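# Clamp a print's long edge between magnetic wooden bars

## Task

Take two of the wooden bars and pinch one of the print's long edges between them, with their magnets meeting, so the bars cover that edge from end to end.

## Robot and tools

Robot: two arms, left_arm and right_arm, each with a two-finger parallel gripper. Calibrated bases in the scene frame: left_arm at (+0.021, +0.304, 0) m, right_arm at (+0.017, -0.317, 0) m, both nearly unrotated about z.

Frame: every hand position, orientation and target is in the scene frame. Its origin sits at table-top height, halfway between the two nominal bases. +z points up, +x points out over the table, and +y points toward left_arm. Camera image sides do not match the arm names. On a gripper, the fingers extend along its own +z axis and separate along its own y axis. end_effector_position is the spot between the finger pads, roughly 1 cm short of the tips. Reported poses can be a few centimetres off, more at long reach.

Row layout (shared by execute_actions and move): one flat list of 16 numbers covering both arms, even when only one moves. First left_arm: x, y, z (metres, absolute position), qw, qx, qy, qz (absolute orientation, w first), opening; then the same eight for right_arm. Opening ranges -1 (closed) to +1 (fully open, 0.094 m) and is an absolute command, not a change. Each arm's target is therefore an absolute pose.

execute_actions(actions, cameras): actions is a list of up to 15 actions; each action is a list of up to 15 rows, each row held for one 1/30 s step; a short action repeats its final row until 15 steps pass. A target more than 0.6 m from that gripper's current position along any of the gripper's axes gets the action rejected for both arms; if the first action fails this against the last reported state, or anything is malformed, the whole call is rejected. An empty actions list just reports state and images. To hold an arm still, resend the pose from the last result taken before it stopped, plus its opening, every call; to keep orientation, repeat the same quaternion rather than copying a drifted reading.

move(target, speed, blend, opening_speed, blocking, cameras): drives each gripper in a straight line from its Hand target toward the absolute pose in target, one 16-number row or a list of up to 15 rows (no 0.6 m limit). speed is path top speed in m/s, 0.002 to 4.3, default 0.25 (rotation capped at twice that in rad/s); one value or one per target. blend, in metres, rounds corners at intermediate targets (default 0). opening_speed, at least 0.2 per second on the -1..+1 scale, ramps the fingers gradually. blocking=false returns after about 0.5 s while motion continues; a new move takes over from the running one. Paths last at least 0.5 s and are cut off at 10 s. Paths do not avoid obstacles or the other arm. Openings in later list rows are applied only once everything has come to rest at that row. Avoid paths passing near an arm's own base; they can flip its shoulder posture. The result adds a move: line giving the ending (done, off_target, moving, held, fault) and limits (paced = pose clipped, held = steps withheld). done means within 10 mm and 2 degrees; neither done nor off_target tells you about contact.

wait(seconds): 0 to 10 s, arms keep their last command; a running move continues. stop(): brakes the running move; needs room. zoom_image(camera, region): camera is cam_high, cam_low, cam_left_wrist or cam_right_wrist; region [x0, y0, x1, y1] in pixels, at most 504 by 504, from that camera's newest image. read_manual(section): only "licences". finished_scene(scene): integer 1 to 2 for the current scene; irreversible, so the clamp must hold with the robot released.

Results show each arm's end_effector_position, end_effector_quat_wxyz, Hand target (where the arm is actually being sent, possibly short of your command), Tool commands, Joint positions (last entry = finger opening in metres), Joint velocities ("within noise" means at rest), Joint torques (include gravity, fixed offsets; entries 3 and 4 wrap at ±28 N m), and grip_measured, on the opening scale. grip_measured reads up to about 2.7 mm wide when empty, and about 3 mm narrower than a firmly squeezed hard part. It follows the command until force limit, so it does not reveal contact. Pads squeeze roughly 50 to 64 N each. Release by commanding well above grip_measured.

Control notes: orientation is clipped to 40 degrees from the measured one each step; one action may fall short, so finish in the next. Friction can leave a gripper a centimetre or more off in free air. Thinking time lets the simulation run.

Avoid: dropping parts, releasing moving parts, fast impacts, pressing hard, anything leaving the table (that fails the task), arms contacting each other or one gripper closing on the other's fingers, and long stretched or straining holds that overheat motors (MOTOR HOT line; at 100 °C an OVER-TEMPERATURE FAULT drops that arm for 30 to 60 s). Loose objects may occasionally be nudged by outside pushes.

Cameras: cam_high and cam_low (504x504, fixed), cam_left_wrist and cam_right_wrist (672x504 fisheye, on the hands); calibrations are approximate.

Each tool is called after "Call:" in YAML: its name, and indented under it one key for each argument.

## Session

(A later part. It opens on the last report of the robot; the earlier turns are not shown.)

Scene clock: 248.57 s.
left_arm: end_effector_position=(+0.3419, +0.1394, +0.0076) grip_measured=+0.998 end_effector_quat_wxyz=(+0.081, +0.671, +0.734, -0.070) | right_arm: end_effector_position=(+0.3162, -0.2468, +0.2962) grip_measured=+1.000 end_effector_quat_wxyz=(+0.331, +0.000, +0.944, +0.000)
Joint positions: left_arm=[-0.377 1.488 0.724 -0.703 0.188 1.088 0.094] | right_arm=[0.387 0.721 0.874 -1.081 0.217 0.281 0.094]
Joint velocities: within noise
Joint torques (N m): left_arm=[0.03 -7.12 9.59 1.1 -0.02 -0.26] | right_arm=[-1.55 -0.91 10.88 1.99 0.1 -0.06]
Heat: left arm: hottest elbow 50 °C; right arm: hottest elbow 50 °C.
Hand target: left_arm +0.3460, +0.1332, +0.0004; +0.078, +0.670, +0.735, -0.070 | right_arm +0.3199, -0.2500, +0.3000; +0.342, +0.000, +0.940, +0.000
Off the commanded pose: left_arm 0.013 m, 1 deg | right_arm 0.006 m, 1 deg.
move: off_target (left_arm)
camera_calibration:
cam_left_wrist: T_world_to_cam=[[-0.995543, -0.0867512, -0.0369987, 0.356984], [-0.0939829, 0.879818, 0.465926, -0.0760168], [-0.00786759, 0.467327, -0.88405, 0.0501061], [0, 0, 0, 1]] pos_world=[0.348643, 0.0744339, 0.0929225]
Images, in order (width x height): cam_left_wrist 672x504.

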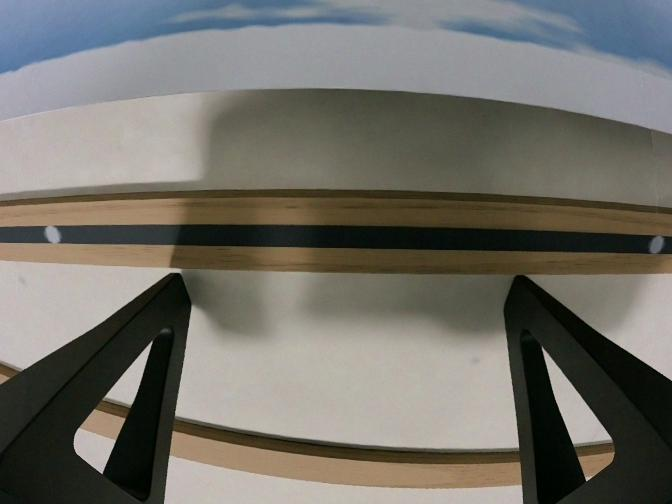

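Call:
move:
  target:
    - [0.347, 0.108, 0.005, 0.0770, 0.6726, 0.7324, -0.0708, 1, 0.32, -0.25, 0.30, 0.342, 0, 0.94, 0, 1]
  speed: 0.05
  cameras: ["cam_left_wrist", "cam_low"]

Scene clock: 255.13 s.
left_arm: end_effector_position=(+0.3368, +0.1179, +0.0074) grip_measured=+0.998 end_effector_quat_wxyz=(+0.076, +0.674, +0.731, -0.072) | right_arm: end_effector_position=(+0.3162, -0.2468, +0.2962) grip_measured=+1.000 end_effector_quat_wxyz=(+0.331, +0.000, +0.944, +0.000)
Joint positions: left_arm=[-0.44 1.502 0.739 -0.703 0.182 1.034 0.094] | right_arm=[0.387 0.721 0.874 -1.081 0.217 0.281 0.094]
Joint velocities: within noise
Joint torques (N m): left_arm=[0.09 -7.36 11.36 0.64 -0.05 -0.26] | right_arm=[-1.61 -1.2 10.88 1.99 0.09 -0.05]
Heat: left arm: hottest elbow 50 °C; right arm: hottest elbow 50 °C.
Hand target: left_arm +0.3470, +0.1084, +0.0053; +0.077, +0.673, +0.732, -0.070 | right_arm +0.3199, -0.2500, +0.3000; +0.342, +0.000, +0.940, +0.000
Off the commanded pose: left_arm 0.014 m, 0 deg | right_arm 0.006 m, 1 deg.
move: off_target (left_arm)
camera_calibration:
cam_left_wrist: T_world_to_cam=[[-0.996592, -0.0768772, -0.029916, 0.349265], [-0.081903, 0.878815, 0.470081, -0.0613931], [-0.00984793, 0.470929, -0.882116, 0.0600773], [0, 0, 0, 1]] pos_world=[0.343638, 0.0525115, 0.0923035]
Images, in order (width x height): cam_low 504x504, cam_left_wrist 672x504.

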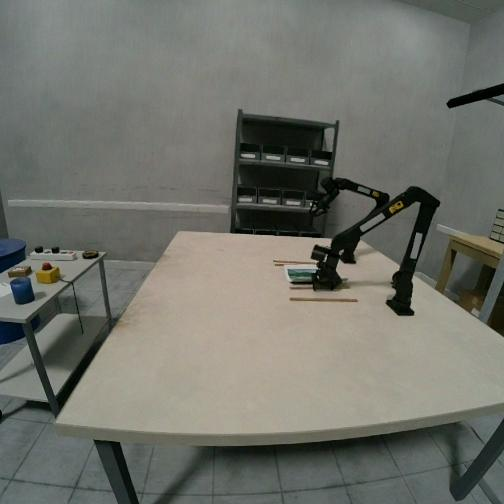

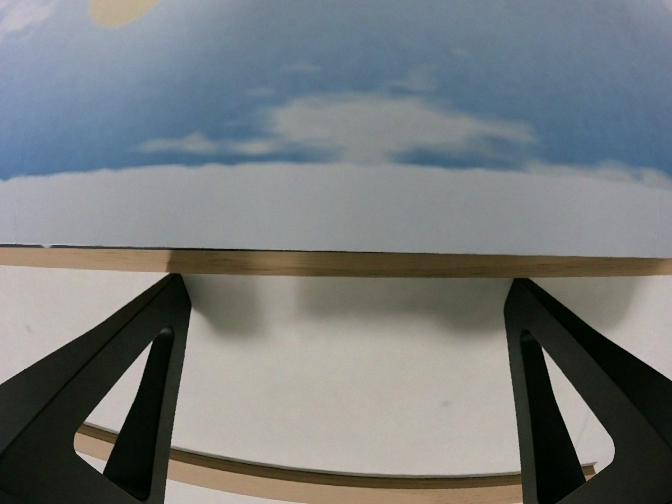

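Call:
move:
  target:
    - [0.364, 0.090, 0.007, 0.0770, 0.6726, 0.7324, -0.0708, 1, 0.32, -0.25, 0.30, 0.342, 0, 0.94, 0, 1]
  speed: 0.05
  cameras: ["cam_left_wrist", "cam_low"]

Call:
zoom_image:
  camera: "cam_low"
  region: [260, 245, 370, 310]

Scene clock: 275.13 s.
left_arm: end_effector_position=(+0.3520, +0.0994, +0.0072) grip_measured=+0.998 end_effector_quat_wxyz=(+0.078, +0.675, +0.730, -0.073) | right_arm: end_effector_position=(+0.3162, -0.2468, +0.2962) grip_measured=+1.000 end_effector_quat_wxyz=(+0.331, +0.000, +0.944, +0.000)
Joint positions: left_arm=[-0.466 1.551 0.796 -0.703 0.182 1.01 0.094] | right_arm=[0.387 0.721 0.874 -1.081 0.217 0.281 0.094]
Joint velocities: within noise
Joint torques (N m): left_arm=[0.44 -8.35 12.18 0.08 -0.11 -0.23] | right_arm=[-1.55 -1.32 10.82 1.99 0.09 -0.08]
Heat: left arm: hottest elbow 52 °C; right arm: hottest elbow 50 °C.
Hand target: left_arm +0.3634, +0.0908, +0.0068; +0.077, +0.673, +0.732, -0.071 | right_arm +0.3199, -0.2500, +0.3000; +0.342, +0.000, +0.940, +0.000
Off the commanded pose: left_arm 0.015 m, 0 deg | right_arm 0.006 m, 1 deg.
move: off_target (left_arm)
camera_calibration:
cam_left_wrist: T_world_to_cam=[[-0.996697, -0.0748791, -0.0314338, 0.362826], [-0.0808846, 0.880751, 0.466621, -0.0443363], [-0.00725478, 0.467622, -0.883899, 0.0682392], [0, 0, 0, 1]] pos_world=[0.358537, 0.0343071, 0.0924098]
Images, in order (width x height): cam_low 504x504, cam_left_wrist 672x504.

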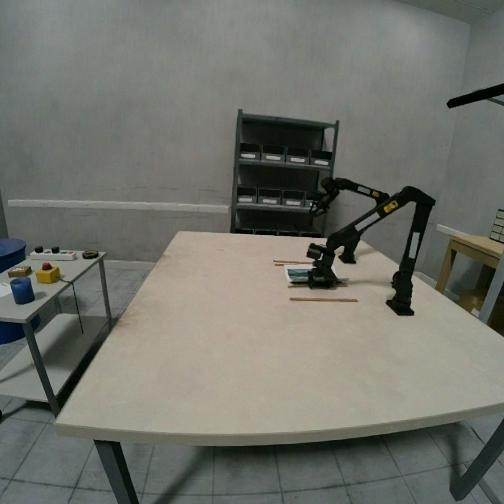

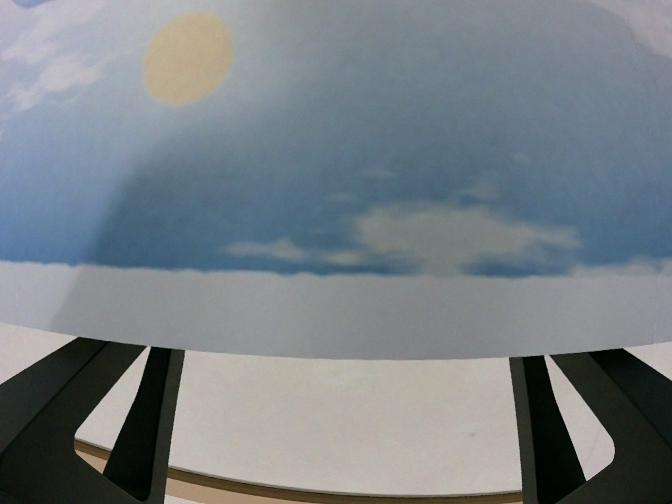

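Scaled by 4.582 from the camera's 504x504 image, which has a finer 720x720 frame.

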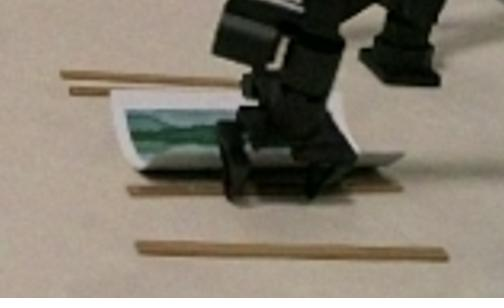

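Call:
move:
  target:
    - [0.366, 0.083, 0.007, 0.0770, 0.6726, 0.7324, -0.0708, 1, 0.32, -0.25, 0.30, 0.342, 0, 0.94, 0, 1]
  speed: 0.05
  cameras: ["cam_left_wrist"]

Scene clock: 290.20 s.
left_arm: end_effector_position=(+0.3549, +0.0928, +0.0067) grip_measured=+0.998 end_effector_quat_wxyz=(+0.078, +0.674, +0.731, -0.073) | right_arm: end_effector_position=(+0.3162, -0.2468, +0.2962) grip_measured=+1.000 end_effector_quat_wxyz=(+0.331, +0.000, +0.944, +0.000)
Joint positions: left_arm=[-0.479 1.565 0.811 -0.703 0.18 0.996 0.094] | right_arm=[0.387 0.721 0.874 -1.081 0.217 0.281 0.094]
Joint velocities: within noise
Joint torques (N m): left_arm=[0.15 -8.76 12.08 0.09 -0.11 -0.25] | right_arm=[-1.73 -1.38 10.84 1.95 0.11 -0.05]
Heat: left arm: hottest elbow 52 °C; right arm: hottest elbow 50 °C.
Hand target: left_arm +0.3656, +0.0834, +0.0066; +0.077, +0.673, +0.733, -0.071 | right_arm +0.3199, -0.2500, +0.3000; +0.342, +0.000, +0.940, +0.000
Off the commanded pose: left_arm 0.015 m, 0 deg | right_arm 0.006 m, 1 deg.
move: off_target (left_arm)
camera_calibration:
cam_left_wrist: T_world_to_cam=[[-0.996619, -0.0762819, -0.0305241, 0.365334], [-0.0816951, 0.880466, 0.467018, -0.0377764], [-0.00874953, 0.467933, -0.883721, 0.0714182], [0, 0, 0, 1]] pos_world=[0.361638, 0.0277103, 0.0919075]
Images, in order (width x height): cam_left_wrist 672x504.

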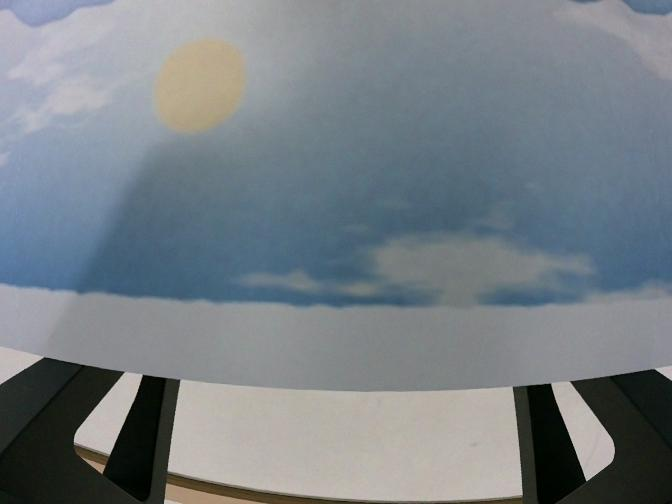

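Call:
move:
  target:
    - [0.360, 0.15, 0.02, 0.0770, 0.6726, 0.7324, -0.0708, 1, 0.32, -0.25, 0.30, 0.342, 0, 0.94, 0, 1]
    - [0.352, 0.17, 0.14, 0.0770, 0.6726, 0.7324, -0.0708, 1, 0.32, -0.25, 0.30, 0.342, 0, 0.94, 0, 1]
    - [0.33, 0.16, 0.22, 0.342, 0, 0.94, 0, 0.064, 0.32, -0.25, 0.30, 0.342, 0, 0.94, 0, 1]
  speed: 0.3

Call:
zoom_image:
  camera: "cam_low"
  region: [260, 245, 370, 310]

Call:
zoom_image:
  camera: "cam_high"
  region: [150, 100, 330, 280]

Scene clock: 303.33 s.
left_arm: end_effector_position=(+0.3328, +0.1579, +0.2206) grip_measured=+0.066 end_effector_quat_wxyz=(+0.343, +0.002, +0.939, -0.003) | right_arm: end_effector_position=(+0.3162, -0.2468, +0.2962) grip_measured=+1.000 end_effector_quat_wxyz=(+0.331, +0.000, +0.944, +0.000)
Joint positions: left_arm=[-0.617 0.862 0.733 -0.838 -0.379 -0.498 0.05] | right_arm=[0.387 0.721 0.874 -1.081 0.217 0.281 0.094]
Joint velocities: within noise
Joint torques (N m): left_arm=[0.62 -3.37 12.05 0.98 -0.53 -0.21] | right_arm=[-1.55 -1.49 10.85 1.94 0.1 -0.05]
Heat: left arm: hottest elbow 53 °C; right arm: hottest elbow 50 °C.
Hand target: left_arm +0.3312, +0.1572, +0.2192; +0.341, +0.000, +0.940, -0.002 | right_arm +0.3199, -0.2500, +0.3000; +0.342, +0.000, +0.940, +0.000
Off the commanded pose: left_arm 0.004 m, 0 deg | right_arm 0.006 m, 1 deg.
move: done
camera_calibration:
cam_left_wrist: T_world_to_cam=[[0.0056938, -0.999629, -0.0266453, 0.166123], [-0.999983, -0.00567023, -0.000960355, 0.352051], [0.000808914, 0.0266503, -0.999644, 0.321799], [0, 0, 0, 1]] pos_world=[0.350839, 0.159481, 0.326449]
cam_right_wrist: T_world_to_cam=[[0.0142074, -0.999441, -0.0302525, -0.242411], [-0.998261, -0.0159089, 0.0567668, 0.308143], [-0.0572164, 0.0293933, -0.997929, 0.42628], [0, 0, 0, 1]] pos_world=[0.335441, -0.249903, 0.400571]

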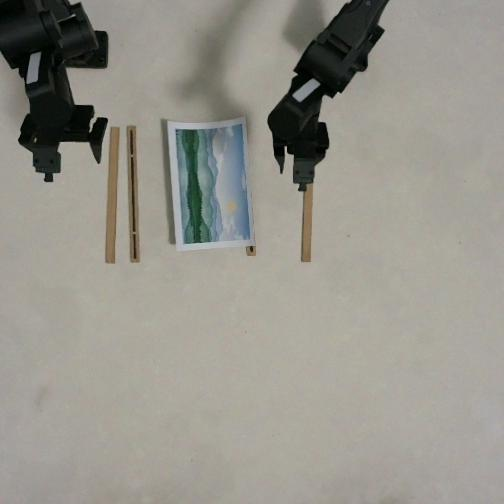

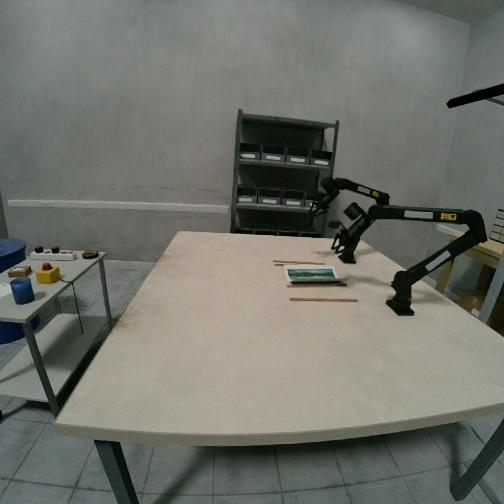

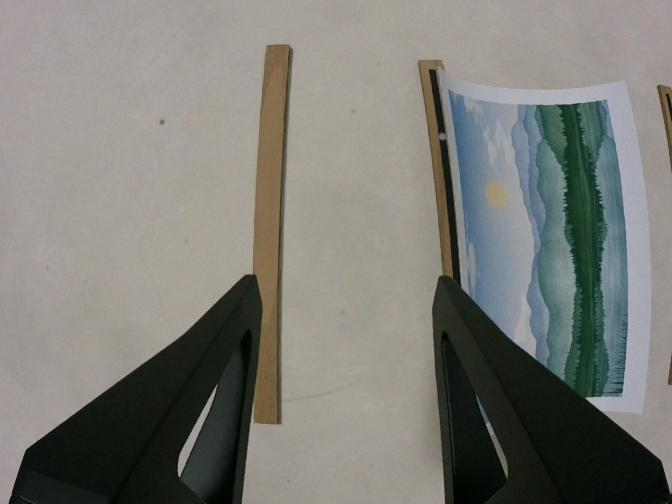

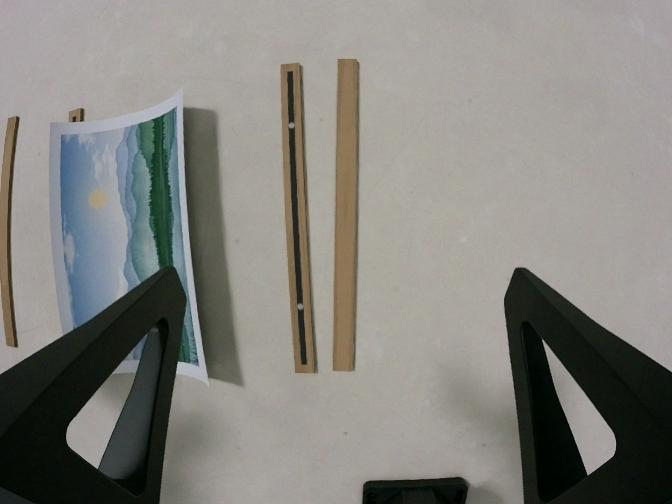

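Scaled by 4.582 from the camera's 504x504 image, which has a finer 720x720 frame.

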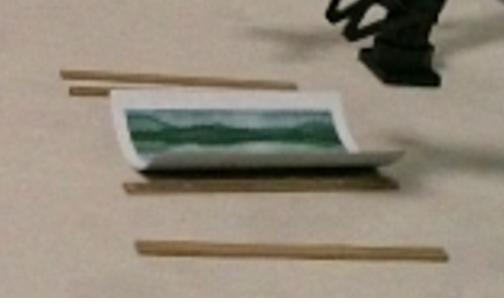

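Scaled by 2.800 from the camera's 504x504 image, which has a finer 720x720 frame.

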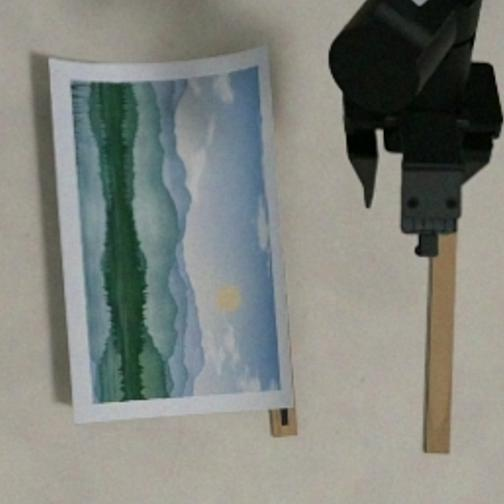

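Call:
zoom_image:
  camera: "cam_high"
  region: [220, 220, 280, 280]

Call:
zoom_image:
  camera: "cam_left_wrist"
  region: [390, 40, 530, 180]

Call:
zoom_image:
  camera: "cam_right_wrist"
  region: [0, 90, 120, 210]

Scaled by 8.400 from the camera's 504x504 image, which has a finer 720x720 frame.

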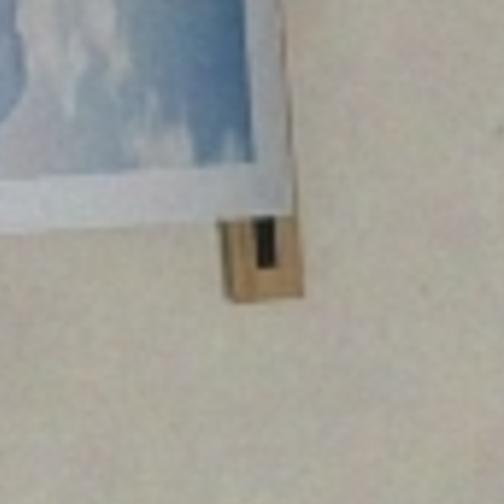

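Scaled by 3.600 from the camera's 672x504 image, which has a finer 960x720 frame.

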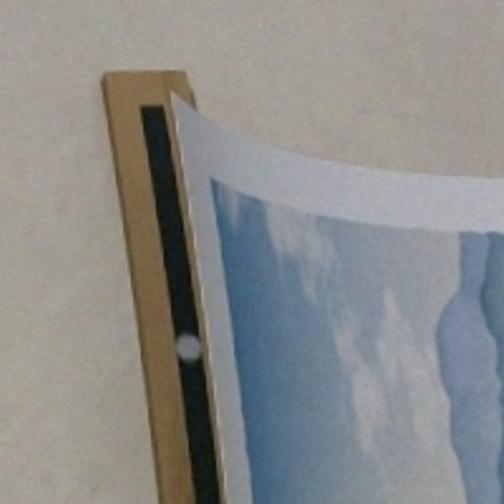

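Scaled by 4.200 from the camera's 672x504 image, which has a finer 960x720 frame.

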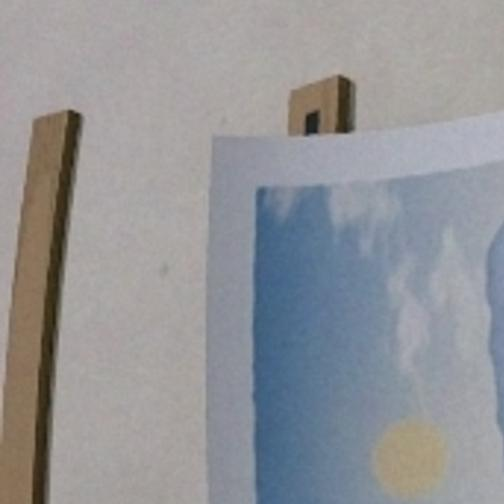

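Call:
move:
  target:
    - [0.35, 0.10, 0.20, 0, 0.6766, 0.7363, 0, 1, 0.32, -0.25, 0.30, 0.342, 0, 0.94, 0, 1]
    - [0.348, 0.0, 0.12, 0, 0.6766, 0.7363, 0, 1, 0.32, -0.25, 0.30, 0.342, 0, 0.94, 0, 1]
    - [0.348, 0.0, 0.04, 0, 0.6766, 0.7363, 0, 1, 0.32, -0.25, 0.30, 0.342, 0, 0.94, 0, 1]
  speed: [0.4,0.25,0.12]

Call:
zoom_image:
  camera: "cam_low"
  region: [260, 245, 370, 310]

Scene clock: 376.00 s.
left_arm: end_effector_position=(+0.3471, -0.0007, +0.0521) grip_measured=+0.998 end_effector_quat_wxyz=(+0.006, +0.683, +0.731, +0.001) | right_arm: end_effector_position=(+0.3162, -0.2468, +0.2962) grip_measured=+1.000 end_effector_quat_wxyz=(+0.331, +0.000, +0.944, +0.000)
Joint positions: left_arm=[-0.746 1.652 1.087 -0.993 -0.002 0.752 0.094] | right_arm=[0.387 0.721 0.874 -1.081 0.217 0.281 0.094]
Joint velocities: within noise
Joint torques (N m): left_arm=[1.2 -12.57 8.83 0.75 -0.22 -0.21] | right_arm=[-1.61 -1.32 10.82 1.99 0.1 -0.06]
Heat: left arm: hottest elbow 57 °C; right arm: hottest elbow 51 °C.
Hand target: left_arm +0.3458, +0.0010, +0.0410; -0.001, +0.679, +0.734, +0.003 | right_arm +0.3199, -0.2500, +0.3000; +0.342, +0.000, +0.940, +0.000
Off the commanded pose: left_arm 0.012 m, 1 deg | right_arm 0.006 m, 1 deg.
move: off_target (left_arm)
camera_calibration:
cam_left_wrist: T_world_to_cam=[[-0.997514, -0.0574115, -0.0408568, 0.352641], [-0.0702713, 0.767489, 0.637199, 0.00984827], [-0.00522539, 0.638486, -0.769616, 0.148181], [0, 0, 0, 1]] pos_world=[0.353231, -0.081924, 0.122175]
cam_right_wrist: T_world_to_cam=[[0.0142074, -0.999441, -0.0302525, -0.242411], [-0.998261, -0.0159089, 0.0567668, 0.308143], [-0.0572164, 0.0293933, -0.997929, 0.42628], [0, 0, 0, 1]] pos_world=[0.335441, -0.249903, 0.400571]

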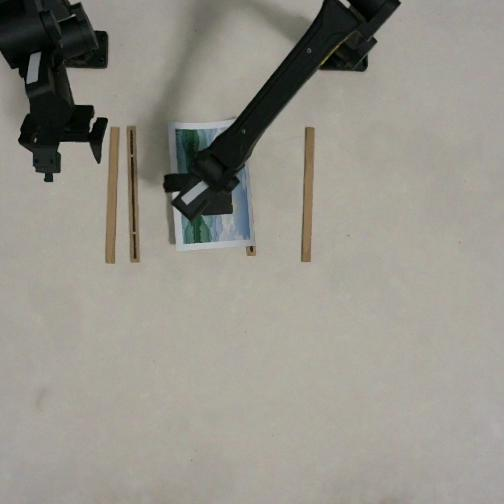

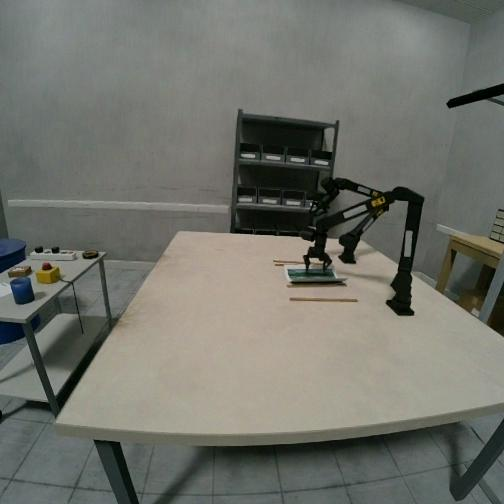

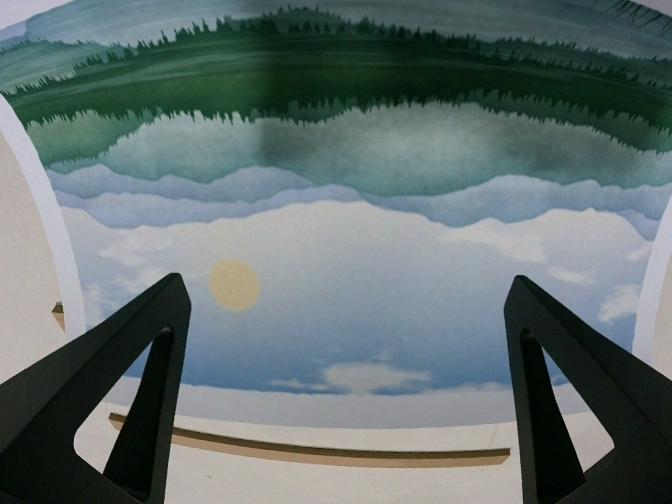

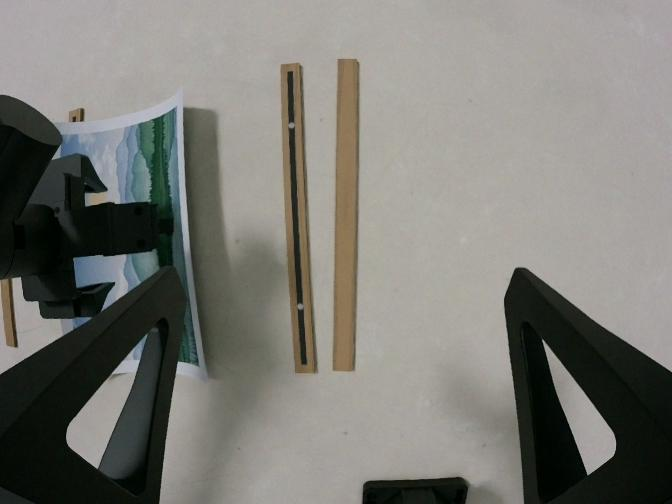

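Scaled by 4.582 from the camera's 504x504 image, which has a finer 720x720 frame.

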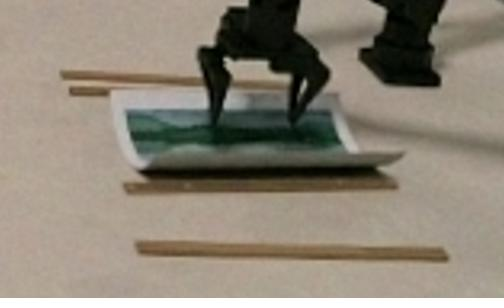

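Call:
move:
  target:
    - [0.348, -0.0, 0.0, 0, 0.6766, 0.7363, 0, 1, 0.32, -0.25, 0.30, 0.342, 0, 0.94, 0, 1]
  speed: [0.06]
  cameras: ["cam_left_wrist"]

Scene clock: 383.30 s.
left_arm: end_effector_position=(+0.3503, -0.0037, +0.0144) grip_measured=+0.998 end_effector_quat_wxyz=(+0.011, +0.682, +0.731, +0.001) | right_arm: end_effector_position=(+0.3162, -0.2468, +0.2962) grip_measured=+1.000 end_effector_quat_wxyz=(+0.331, +0.000, +0.944, +0.000)
Joint positions: left_arm=[-0.746 1.717 1.053 -0.885 -0.002 0.75 0.094] | right_arm=[0.387 0.721 0.874 -1.081 0.217 0.281 0.094]
Joint velocities: within noise
Joint torques (N m): left_arm=[1.38 -12.69 7.91 0.7 0.06 -0.21] | right_arm=[-1.85 -0.97 10.84 2 0.1 -0.06]
Heat: left arm: hottest elbow 56 °C; right arm: hottest elbow 51 °C.
Hand target: left_arm +0.3475, +0.0004, +0.0009; +0.000, +0.677, +0.736, +0.000 | right_arm +0.3199, -0.2500, +0.3000; +0.342, +0.000, +0.940, +0.000
Off the commanded pose: left_arm 0.015 m, 2 deg | right_arm 0.006 m, 1 deg.
move: off_target (left_arm)
camera_calibration:
cam_left_wrist: T_world_to_cam=[[-0.997134, -0.0592118, -0.0470888, 0.354009], [-0.0756452, 0.771386, 0.631856, 0.0384267], [-0.0010897, 0.633607, -0.773654, 0.119696], [0, 0, 0, 1]] pos_world=[0.356032, -0.0845207, 0.0849933]
Images, in order (width x height): cam_left_wrist 672x504.

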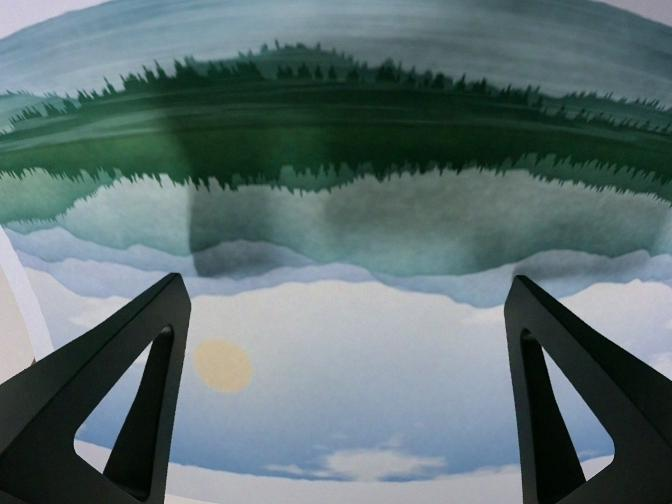

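Call:
move:
  target:
    - [0.348, -0.002, -0.010, 0, 0.6766, 0.7363, 0, 1, 0.32, -0.25, 0.30, 0.342, 0, 0.94, 0, 1]
    - [0.362, -0.026, -0.011, 0, 0.6766, 0.7363, 0, 1, 0.32, -0.25, 0.30, 0.342, 0, 0.94, 0, 1]
  speed: [0.05]

Call:
zoom_image:
  camera: "cam_high"
  region: [220, 220, 280, 280]

speed must be one number or one for each of the 2 targets, got a list of 1; nothing of the call was run

This scene's latest camera images include none from cam_high. They are from: cam_left_wrist. cam_high's image comes with the result of a call that names it in "cameras".

Call:
move:
  target:
    - [0.348, -0.002, -0.010, 0, 0.6766, 0.7363, 0, 1, 0.32, -0.25, 0.30, 0.342, 0, 0.94, 0, 1]
    - [0.362, -0.026, -0.011, 0, 0.6766, 0.7363, 0, 1, 0.32, -0.25, 0.30, 0.342, 0, 0.94, 0, 1]
  speed: 0.05

Call:
zoom_image:
  camera: "cam_high"
  region: [220, 220, 280, 280]

Scene clock: 399.57 s.
left_arm: end_effector_position=(+0.3587, -0.0138, +0.0060) grip_measured=+0.998 end_effector_quat_wxyz=(+0.010, +0.679, +0.734, -0.004) | right_arm: end_effector_position=(+0.3162, -0.2468, +0.2962) grip_measured=+1.000 end_effector_quat_wxyz=(+0.331, +0.000, +0.944, +0.000)
Joint positions: left_arm=[-0.746 1.76 1.087 -0.878 0.007 0.741 0.094] | right_arm=[0.387 0.721 0.874 -1.081 0.217 0.281 0.094]
Joint velocities: within noise
Joint torques (N m): left_arm=[0.44 -10.29 11.9 0.49 -0.09 -0.33] | right_arm=[-1.49 -1.26 10.85 2.03 0.1 -0.05]
Heat: left arm: hottest elbow 53 °C; right arm: hottest elbow 51 °C.
Hand target: left_arm +0.3628, -0.0232, -0.0108; +0.000, +0.674, +0.739, -0.003 | right_arm +0.3199, -0.2500, +0.3000; +0.342, +0.000, +0.940, +0.000
Off the commanded pose: left_arm 0.021 m, 1 deg | right_arm 0.006 m, 1 deg.
move: off_target (left_arm)
camera_calibration:
cam_left_wrist: T_world_to_cam=[[-0.99688, -0.0684614, -0.0392774, 0.361189], [-0.0779202, 0.774355, 0.627935, 0.0528869], [-0.0125746, 0.629036, -0.777274, 0.123641], [0, 0, 0, 1]] pos_world=[0.365737, -0.0940006, 0.0770802]
cam_right_wrist: T_world_to_cam=[[0.0142074, -0.999441, -0.0302525, -0.242411], [-0.998261, -0.0159089, 0.0567668, 0.308143], [-0.0572164, 0.0293933, -0.997929, 0.42628], [0, 0, 0, 1]] pos_world=[0.335441, -0.249903, 0.400571]

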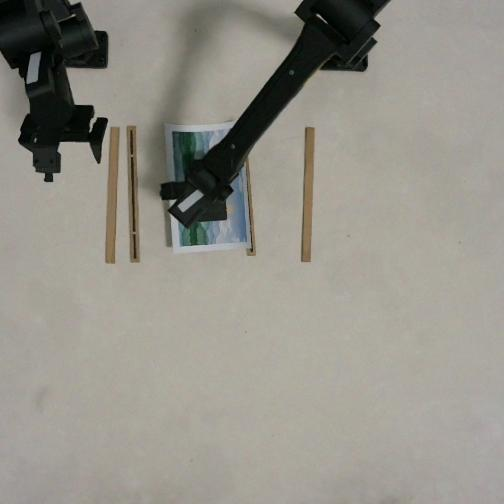

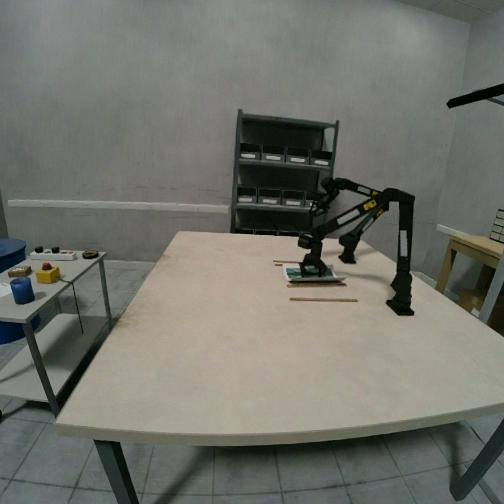

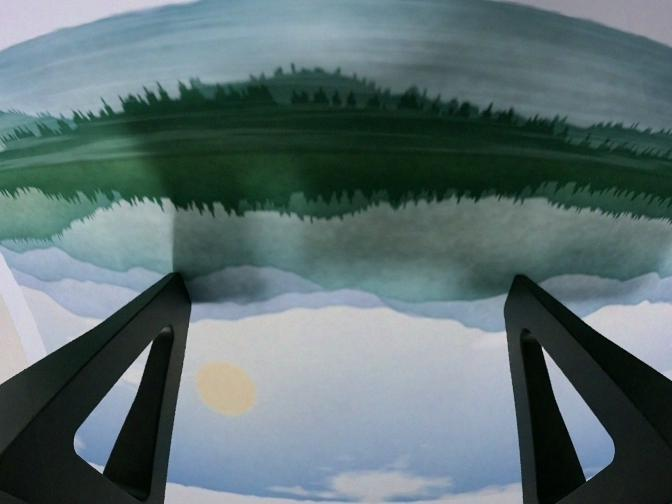

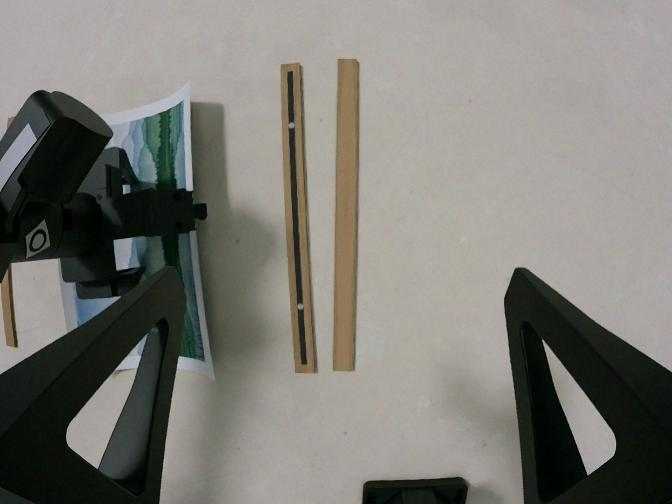

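Scaled by 8.400 from the camera's 504x504 image, which has a finer 720x720 frame.

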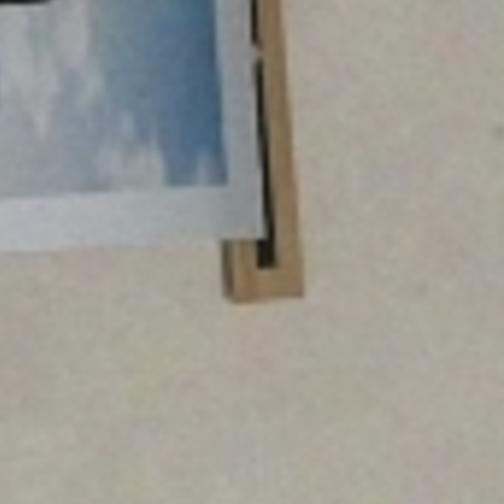

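Call:
move:
  target:
    - [0.372, -0.038, -0.010, 0, 0.6766, 0.7363, 0, 1, 0.32, -0.25, 0.30, 0.342, 0, 0.94, 0, 1]
  speed: 0.05
  cameras: ["cam_high", "cam_left_wrist"]

Call:
zoom_image:
  camera: "cam_high"
  region: [220, 220, 280, 280]

Scene clock: 412.17 s.
left_arm: end_effector_position=(+0.3668, -0.0274, +0.0058) grip_measured=+0.998 end_effector_quat_wxyz=(+0.010, +0.681, +0.732, -0.004) | right_arm: end_effector_position=(+0.3162, -0.2468, +0.2962) grip_measured=+1.000 end_effector_quat_wxyz=(+0.331, +0.000, +0.944, +0.000)
Joint positions: left_arm=[-0.755 1.793 1.136 -0.895 0.007 0.738 0.094] | right_arm=[0.387 0.721 0.874 -1.081 0.217 0.281 0.094]
Joint velocities: within noise
Joint torques (N m): left_arm=[0.26 -11.22 12.11 0.42 -0.32 -0.32] | right_arm=[-1.73 -1.32 10.88 2.04 0.11 -0.04]
Heat: left arm: hottest elbow 54 °C; right arm: hottest elbow 51 °C.
Hand target: left_arm +0.3714, -0.0369, -0.0101; +0.000, +0.677, +0.736, +0.000 | right_arm +0.3199, -0.2500, +0.3000; +0.342, +0.000, +0.940, +0.000
Off the commanded pose: left_arm 0.020 m, 1 deg | right_arm 0.006 m, 1 deg.
move: off_target (left_arm)
camera_calibration:
cam_left_wrist: T_world_to_cam=[[-0.997329, -0.0622686, -0.0381681, 0.368653], [-0.0724003, 0.774136, 0.628866, 0.0622173], [-0.00961133, 0.62995, -0.776577, 0.13113], [0, 0, 0, 1]] pos_world=[0.373434, -0.107814, 0.0767769]
Images, in order (width x height): cam_high 504x504, cam_left_wrist 672x504.

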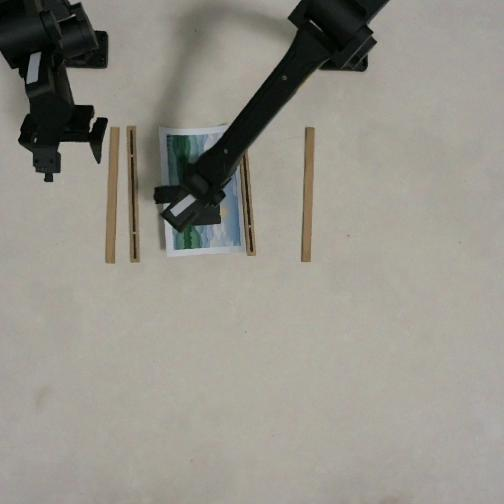

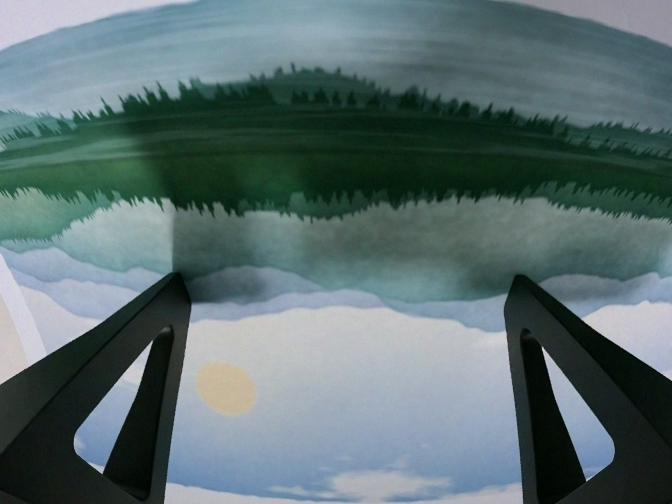

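Scaled by 8.400 from the camera's 504x504 image, which has a finer 720x720 frame.

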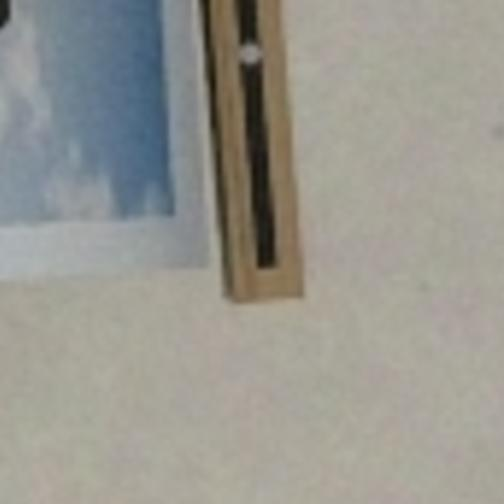

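Call:
move:
  target:
    - [0.372, -0.025, 0.12, 0, 0.6766, 0.7363, 0, 1, 0.32, -0.25, 0.30, 0.342, 0, 0.94, 0, 1]
    - [0.33, 0.13, 0.26, 0.342, 0, 0.94, 0, 0.064, 0.32, -0.25, 0.30, 0.342, 0, 0.94, 0, 1]
  speed: [0.15,0.35]

Call:
zoom_image:
  camera: "cam_high"
  region: [150, 100, 330, 280]

Call:
zoom_image:
  camera: "cam_left_wrist"
  region: [200, 20, 672, 504]

Scene clock: 435.00 s.
left_arm: end_effector_position=(+0.3359, +0.1267, +0.2664) grip_measured=+0.066 end_effector_quat_wxyz=(+0.349, -0.001, +0.937, -0.005) | right_arm: end_effector_position=(+0.3162, -0.2468, +0.2962) grip_measured=+1.000 end_effector_quat_wxyz=(+0.331, +0.000, +0.944, +0.000)
Joint positions: left_arm=[-0.707 0.917 0.88 -0.95 -0.435 -0.583 0.05] | right_arm=[0.387 0.721 0.874 -1.081 0.217 0.281 0.094]
Joint velocities: within noise
Joint torques (N m): left_arm=[0.44 -4.19 10.97 0.75 -0.56 -0.2] | right_arm=[-1.67 -1.44 10.81 1.94 0.09 -0.05]
Heat: left arm: hottest elbow 55 °C; right arm: hottest elbow 51 °C.
Hand target: left_arm +0.3312, +0.1281, +0.2592; +0.342, -0.001, +0.940, +0.000 | right_arm +0.3199, -0.2500, +0.3000; +0.342, +0.000, +0.940, +0.000
Off the commanded pose: left_arm 0.009 m, 1 deg | right_arm 0.006 m, 1 deg.
move: done
camera_calibration:
cam_left_wrist: T_world_to_cam=[[0.0105721, -0.999741, -0.0201477, 0.13283], [-0.999863, -0.0103128, -0.0129298, 0.358622], [0.0127186, 0.0202816, -0.999713, 0.365234], [0, 0, 0, 1]] pos_world=[0.352524, 0.129087, 0.372443]
cam_right_wrist: T_world_to_cam=[[0.0142074, -0.999441, -0.0302525, -0.242411], [-0.998261, -0.0159089, 0.0567668, 0.308143], [-0.0572164, 0.0293933, -0.997929, 0.42628], [0, 0, 0, 1]] pos_world=[0.335441, -0.249903, 0.400571]

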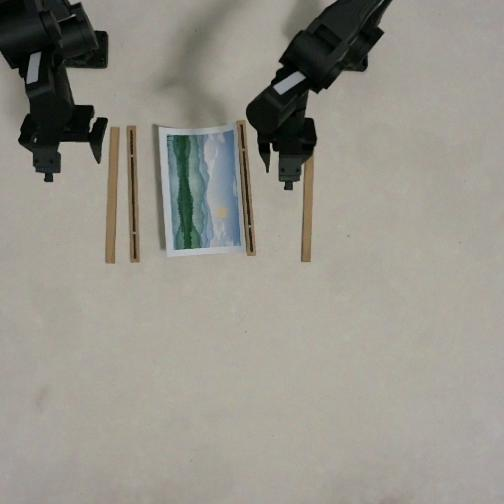

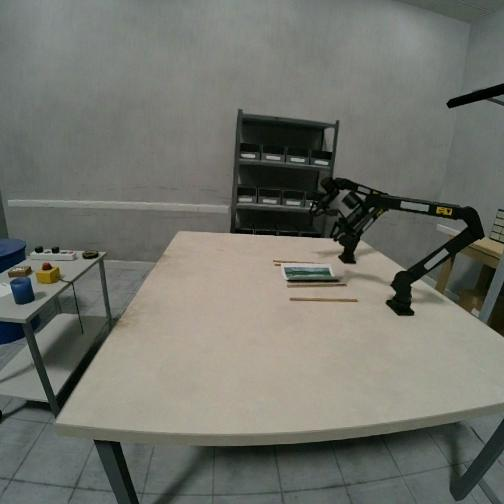

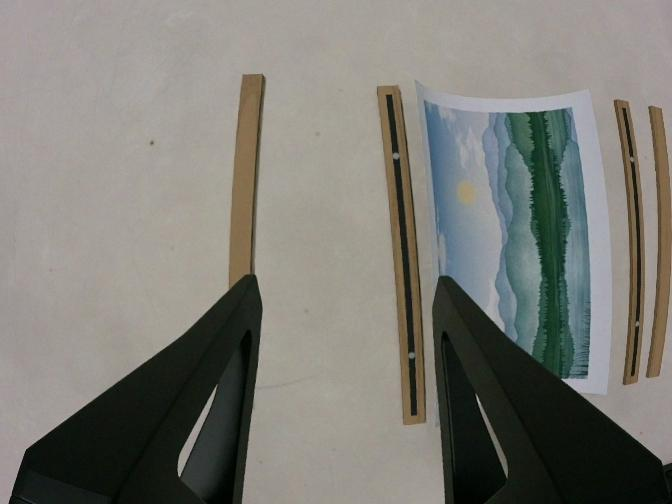

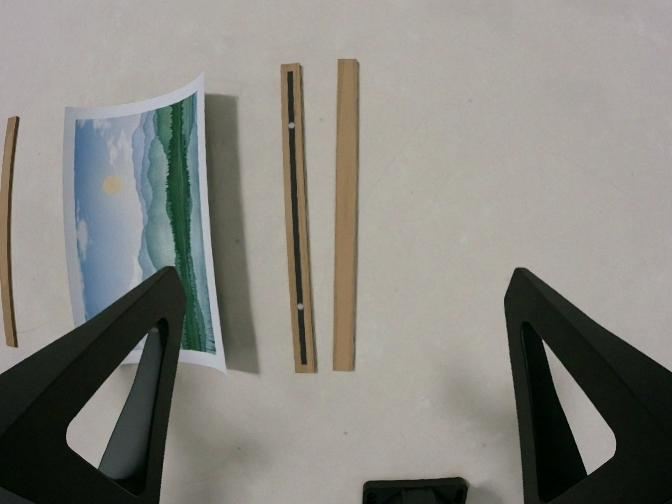

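Scaled by 2.800 from the camera's 504x504 image, which has a finer 720x720 frame.

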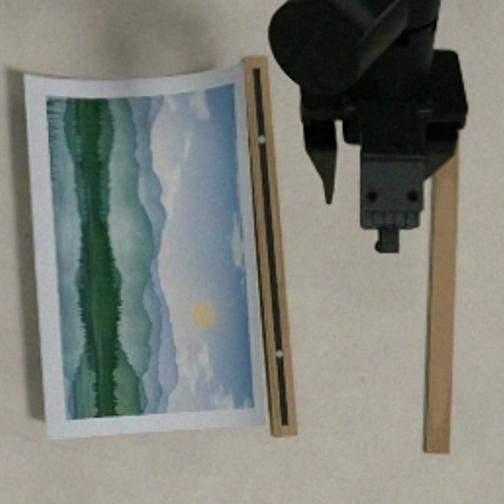

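Scaled by 1.041 from the camera's 672x504 image, which has a finer 960x720 frame.

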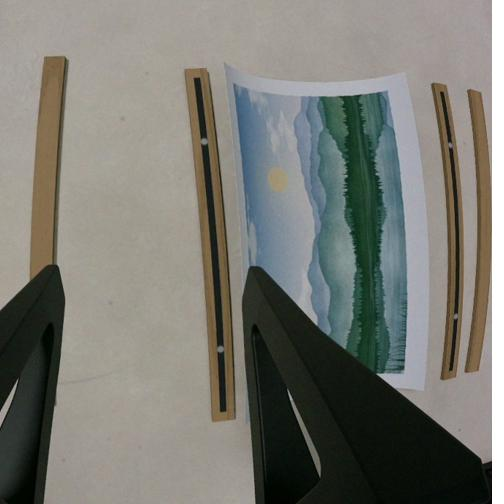

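Call:
move:
  target:
    - [0.366, 0.218, 0.08, 0, 0.0122, 0.9999, 0, 0.064, 0.32, -0.25, 0.30, 0.342, 0, 0.94, 0, 1]
    - [0.366, 0.218, 0.03, 0, 0.0122, 0.9999, 0, 0.064, 0.32, -0.25, 0.30, 0.342, 0, 0.94, 0, 1]
  speed: [0.3,0.1]
  cameras: ["cam_left_wrist"]

Scene clock: 459.43 s.
left_arm: end_effector_position=(+0.3660, +0.2177, +0.0410) grip_measured=+0.066 end_effector_quat_wxyz=(+0.007, +0.005, +1.000, +0.000) | right_arm: end_effector_position=(+0.3162, -0.2468, +0.2962) grip_measured=+1.000 end_effector_quat_wxyz=(+0.331, +0.000, +0.944, +0.000)
Joint positions: left_arm=[-0.239 1.454 0.816 -0.918 -0.004 -0.234 0.05] | right_arm=[0.387 0.721 0.874 -1.081 0.217 0.281 0.094]
Joint velocities: within noise
Joint torques (N m): left_arm=[1.49 -8.53 8.24 0.8 0.06 0.05] | right_arm=[-1.67 -1.32 10.81 1.95 0.1 -0.05]
Heat: left arm: hottest elbow 53 °C; right arm: hottest elbow 51 °C.
Hand target: left_arm +0.3635, +0.2189, +0.0323; +0.000, +0.009, +1.000, -0.001 | right_arm +0.3199, -0.2500, +0.3000; +0.342, +0.000, +0.940, +0.000
Off the commanded pose: left_arm 0.011 m, 1 deg | right_arm 0.006 m, 1 deg.
move: off_target (left_arm)
camera_calibration:
cam_left_wrist: T_world_to_cam=[[-0.0205038, -0.999319, -0.0306824, 0.230617], [-0.774949, -0.0035047, 0.632014, 0.276595], [-0.631691, 0.036736, -0.77435, 0.360811], [0, 0, 0, 1]] pos_world=[0.446997, 0.218175, 0.111658]
Images, in order (width x height): cam_left_wrist 672x504.

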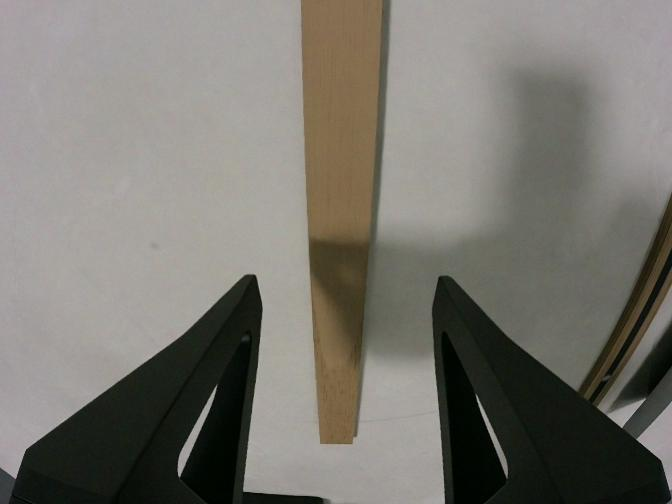

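Call:
move:
  target:
    - [0.363, 0.2195, 0.012, 0, 0.0122, 0.9999, 0, 0.064, 0.32, -0.25, 0.30, 0.342, 0, 0.94, 0, 1]
    - [0.362, 0.2195, 0.001, 0, 0.0122, 0.9999, 0, 0.064, 0.32, -0.25, 0.30, 0.342, 0, 0.94, 0, 1]
    - [0.362, 0.2195, 0.001, 0, 0.0122, 0.9999, 0, -0.66, 0.32, -0.25, 0.30, 0.342, 0, 0.94, 0, 1]
  speed: 0.06
  opening_speed: 0.5
  cameras: ["cam_left_wrist"]

Scene clock: 470.23 s.
left_arm: end_effector_position=(+0.3659, +0.2178, +0.0114) grip_measured=-0.590 end_effector_quat_wxyz=(+0.009, +0.009, +1.000, +0.000) | right_arm: end_effector_position=(+0.3162, -0.2468, +0.2962) grip_measured=+1.000 end_effector_quat_wxyz=(+0.331, +0.000, +0.944, +0.000)
Joint positions: left_arm=[-0.239 1.511 0.779 -0.821 -0.004 -0.227 0.019] | right_arm=[0.387 0.721 0.874 -1.081 0.217 0.281 0.094]
Joint velocities: within noise
Joint torques (N m): left_arm=[1.49 -8.88 7.49 0.73 0.02 0.05] | right_arm=[-1.73 -1.2 10.81 1.98 0.1 -0.06]
Heat: left arm: hottest elbow 51 °C; right arm: hottest elbow 51 °C.
Hand target: left_arm +0.3614, +0.2196, +0.0017; +0.000, +0.013, +1.000, +0.000 | right_arm +0.3199, -0.2500, +0.3000; +0.342, +0.000, +0.940, +0.000
Off the commanded pose: left_arm 0.011 m, 1 deg | right_arm 0.006 m, 1 deg.
move: off_target (left_arm); target 3's new opening was sent with left_arm's hand 0.011 m and 1 deg from that target
camera_calibration:
cam_left_wrist: T_world_to_cam=[[-0.0281491, -0.999151, -0.0300826, 0.23253], [-0.776816, 0.00292545, 0.629721, 0.2945], [-0.629099, 0.0410947, -0.776238, 0.335871], [0, 0, 0, 1]] pos_world=[0.446614, 0.217669, 0.0822585]
Images, in order (width x height): cam_left_wrist 672x504.

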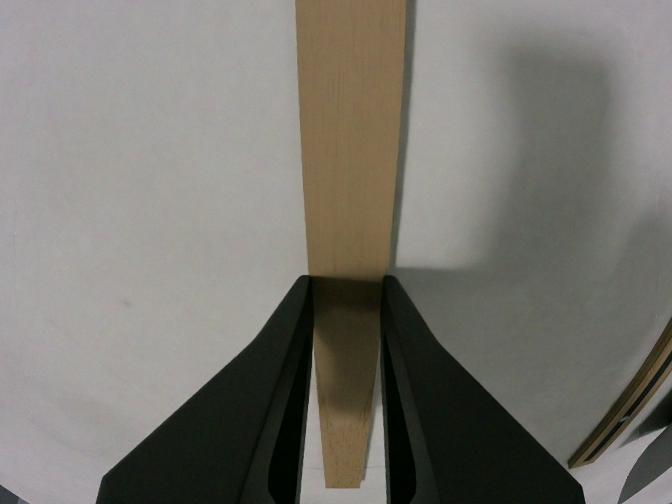

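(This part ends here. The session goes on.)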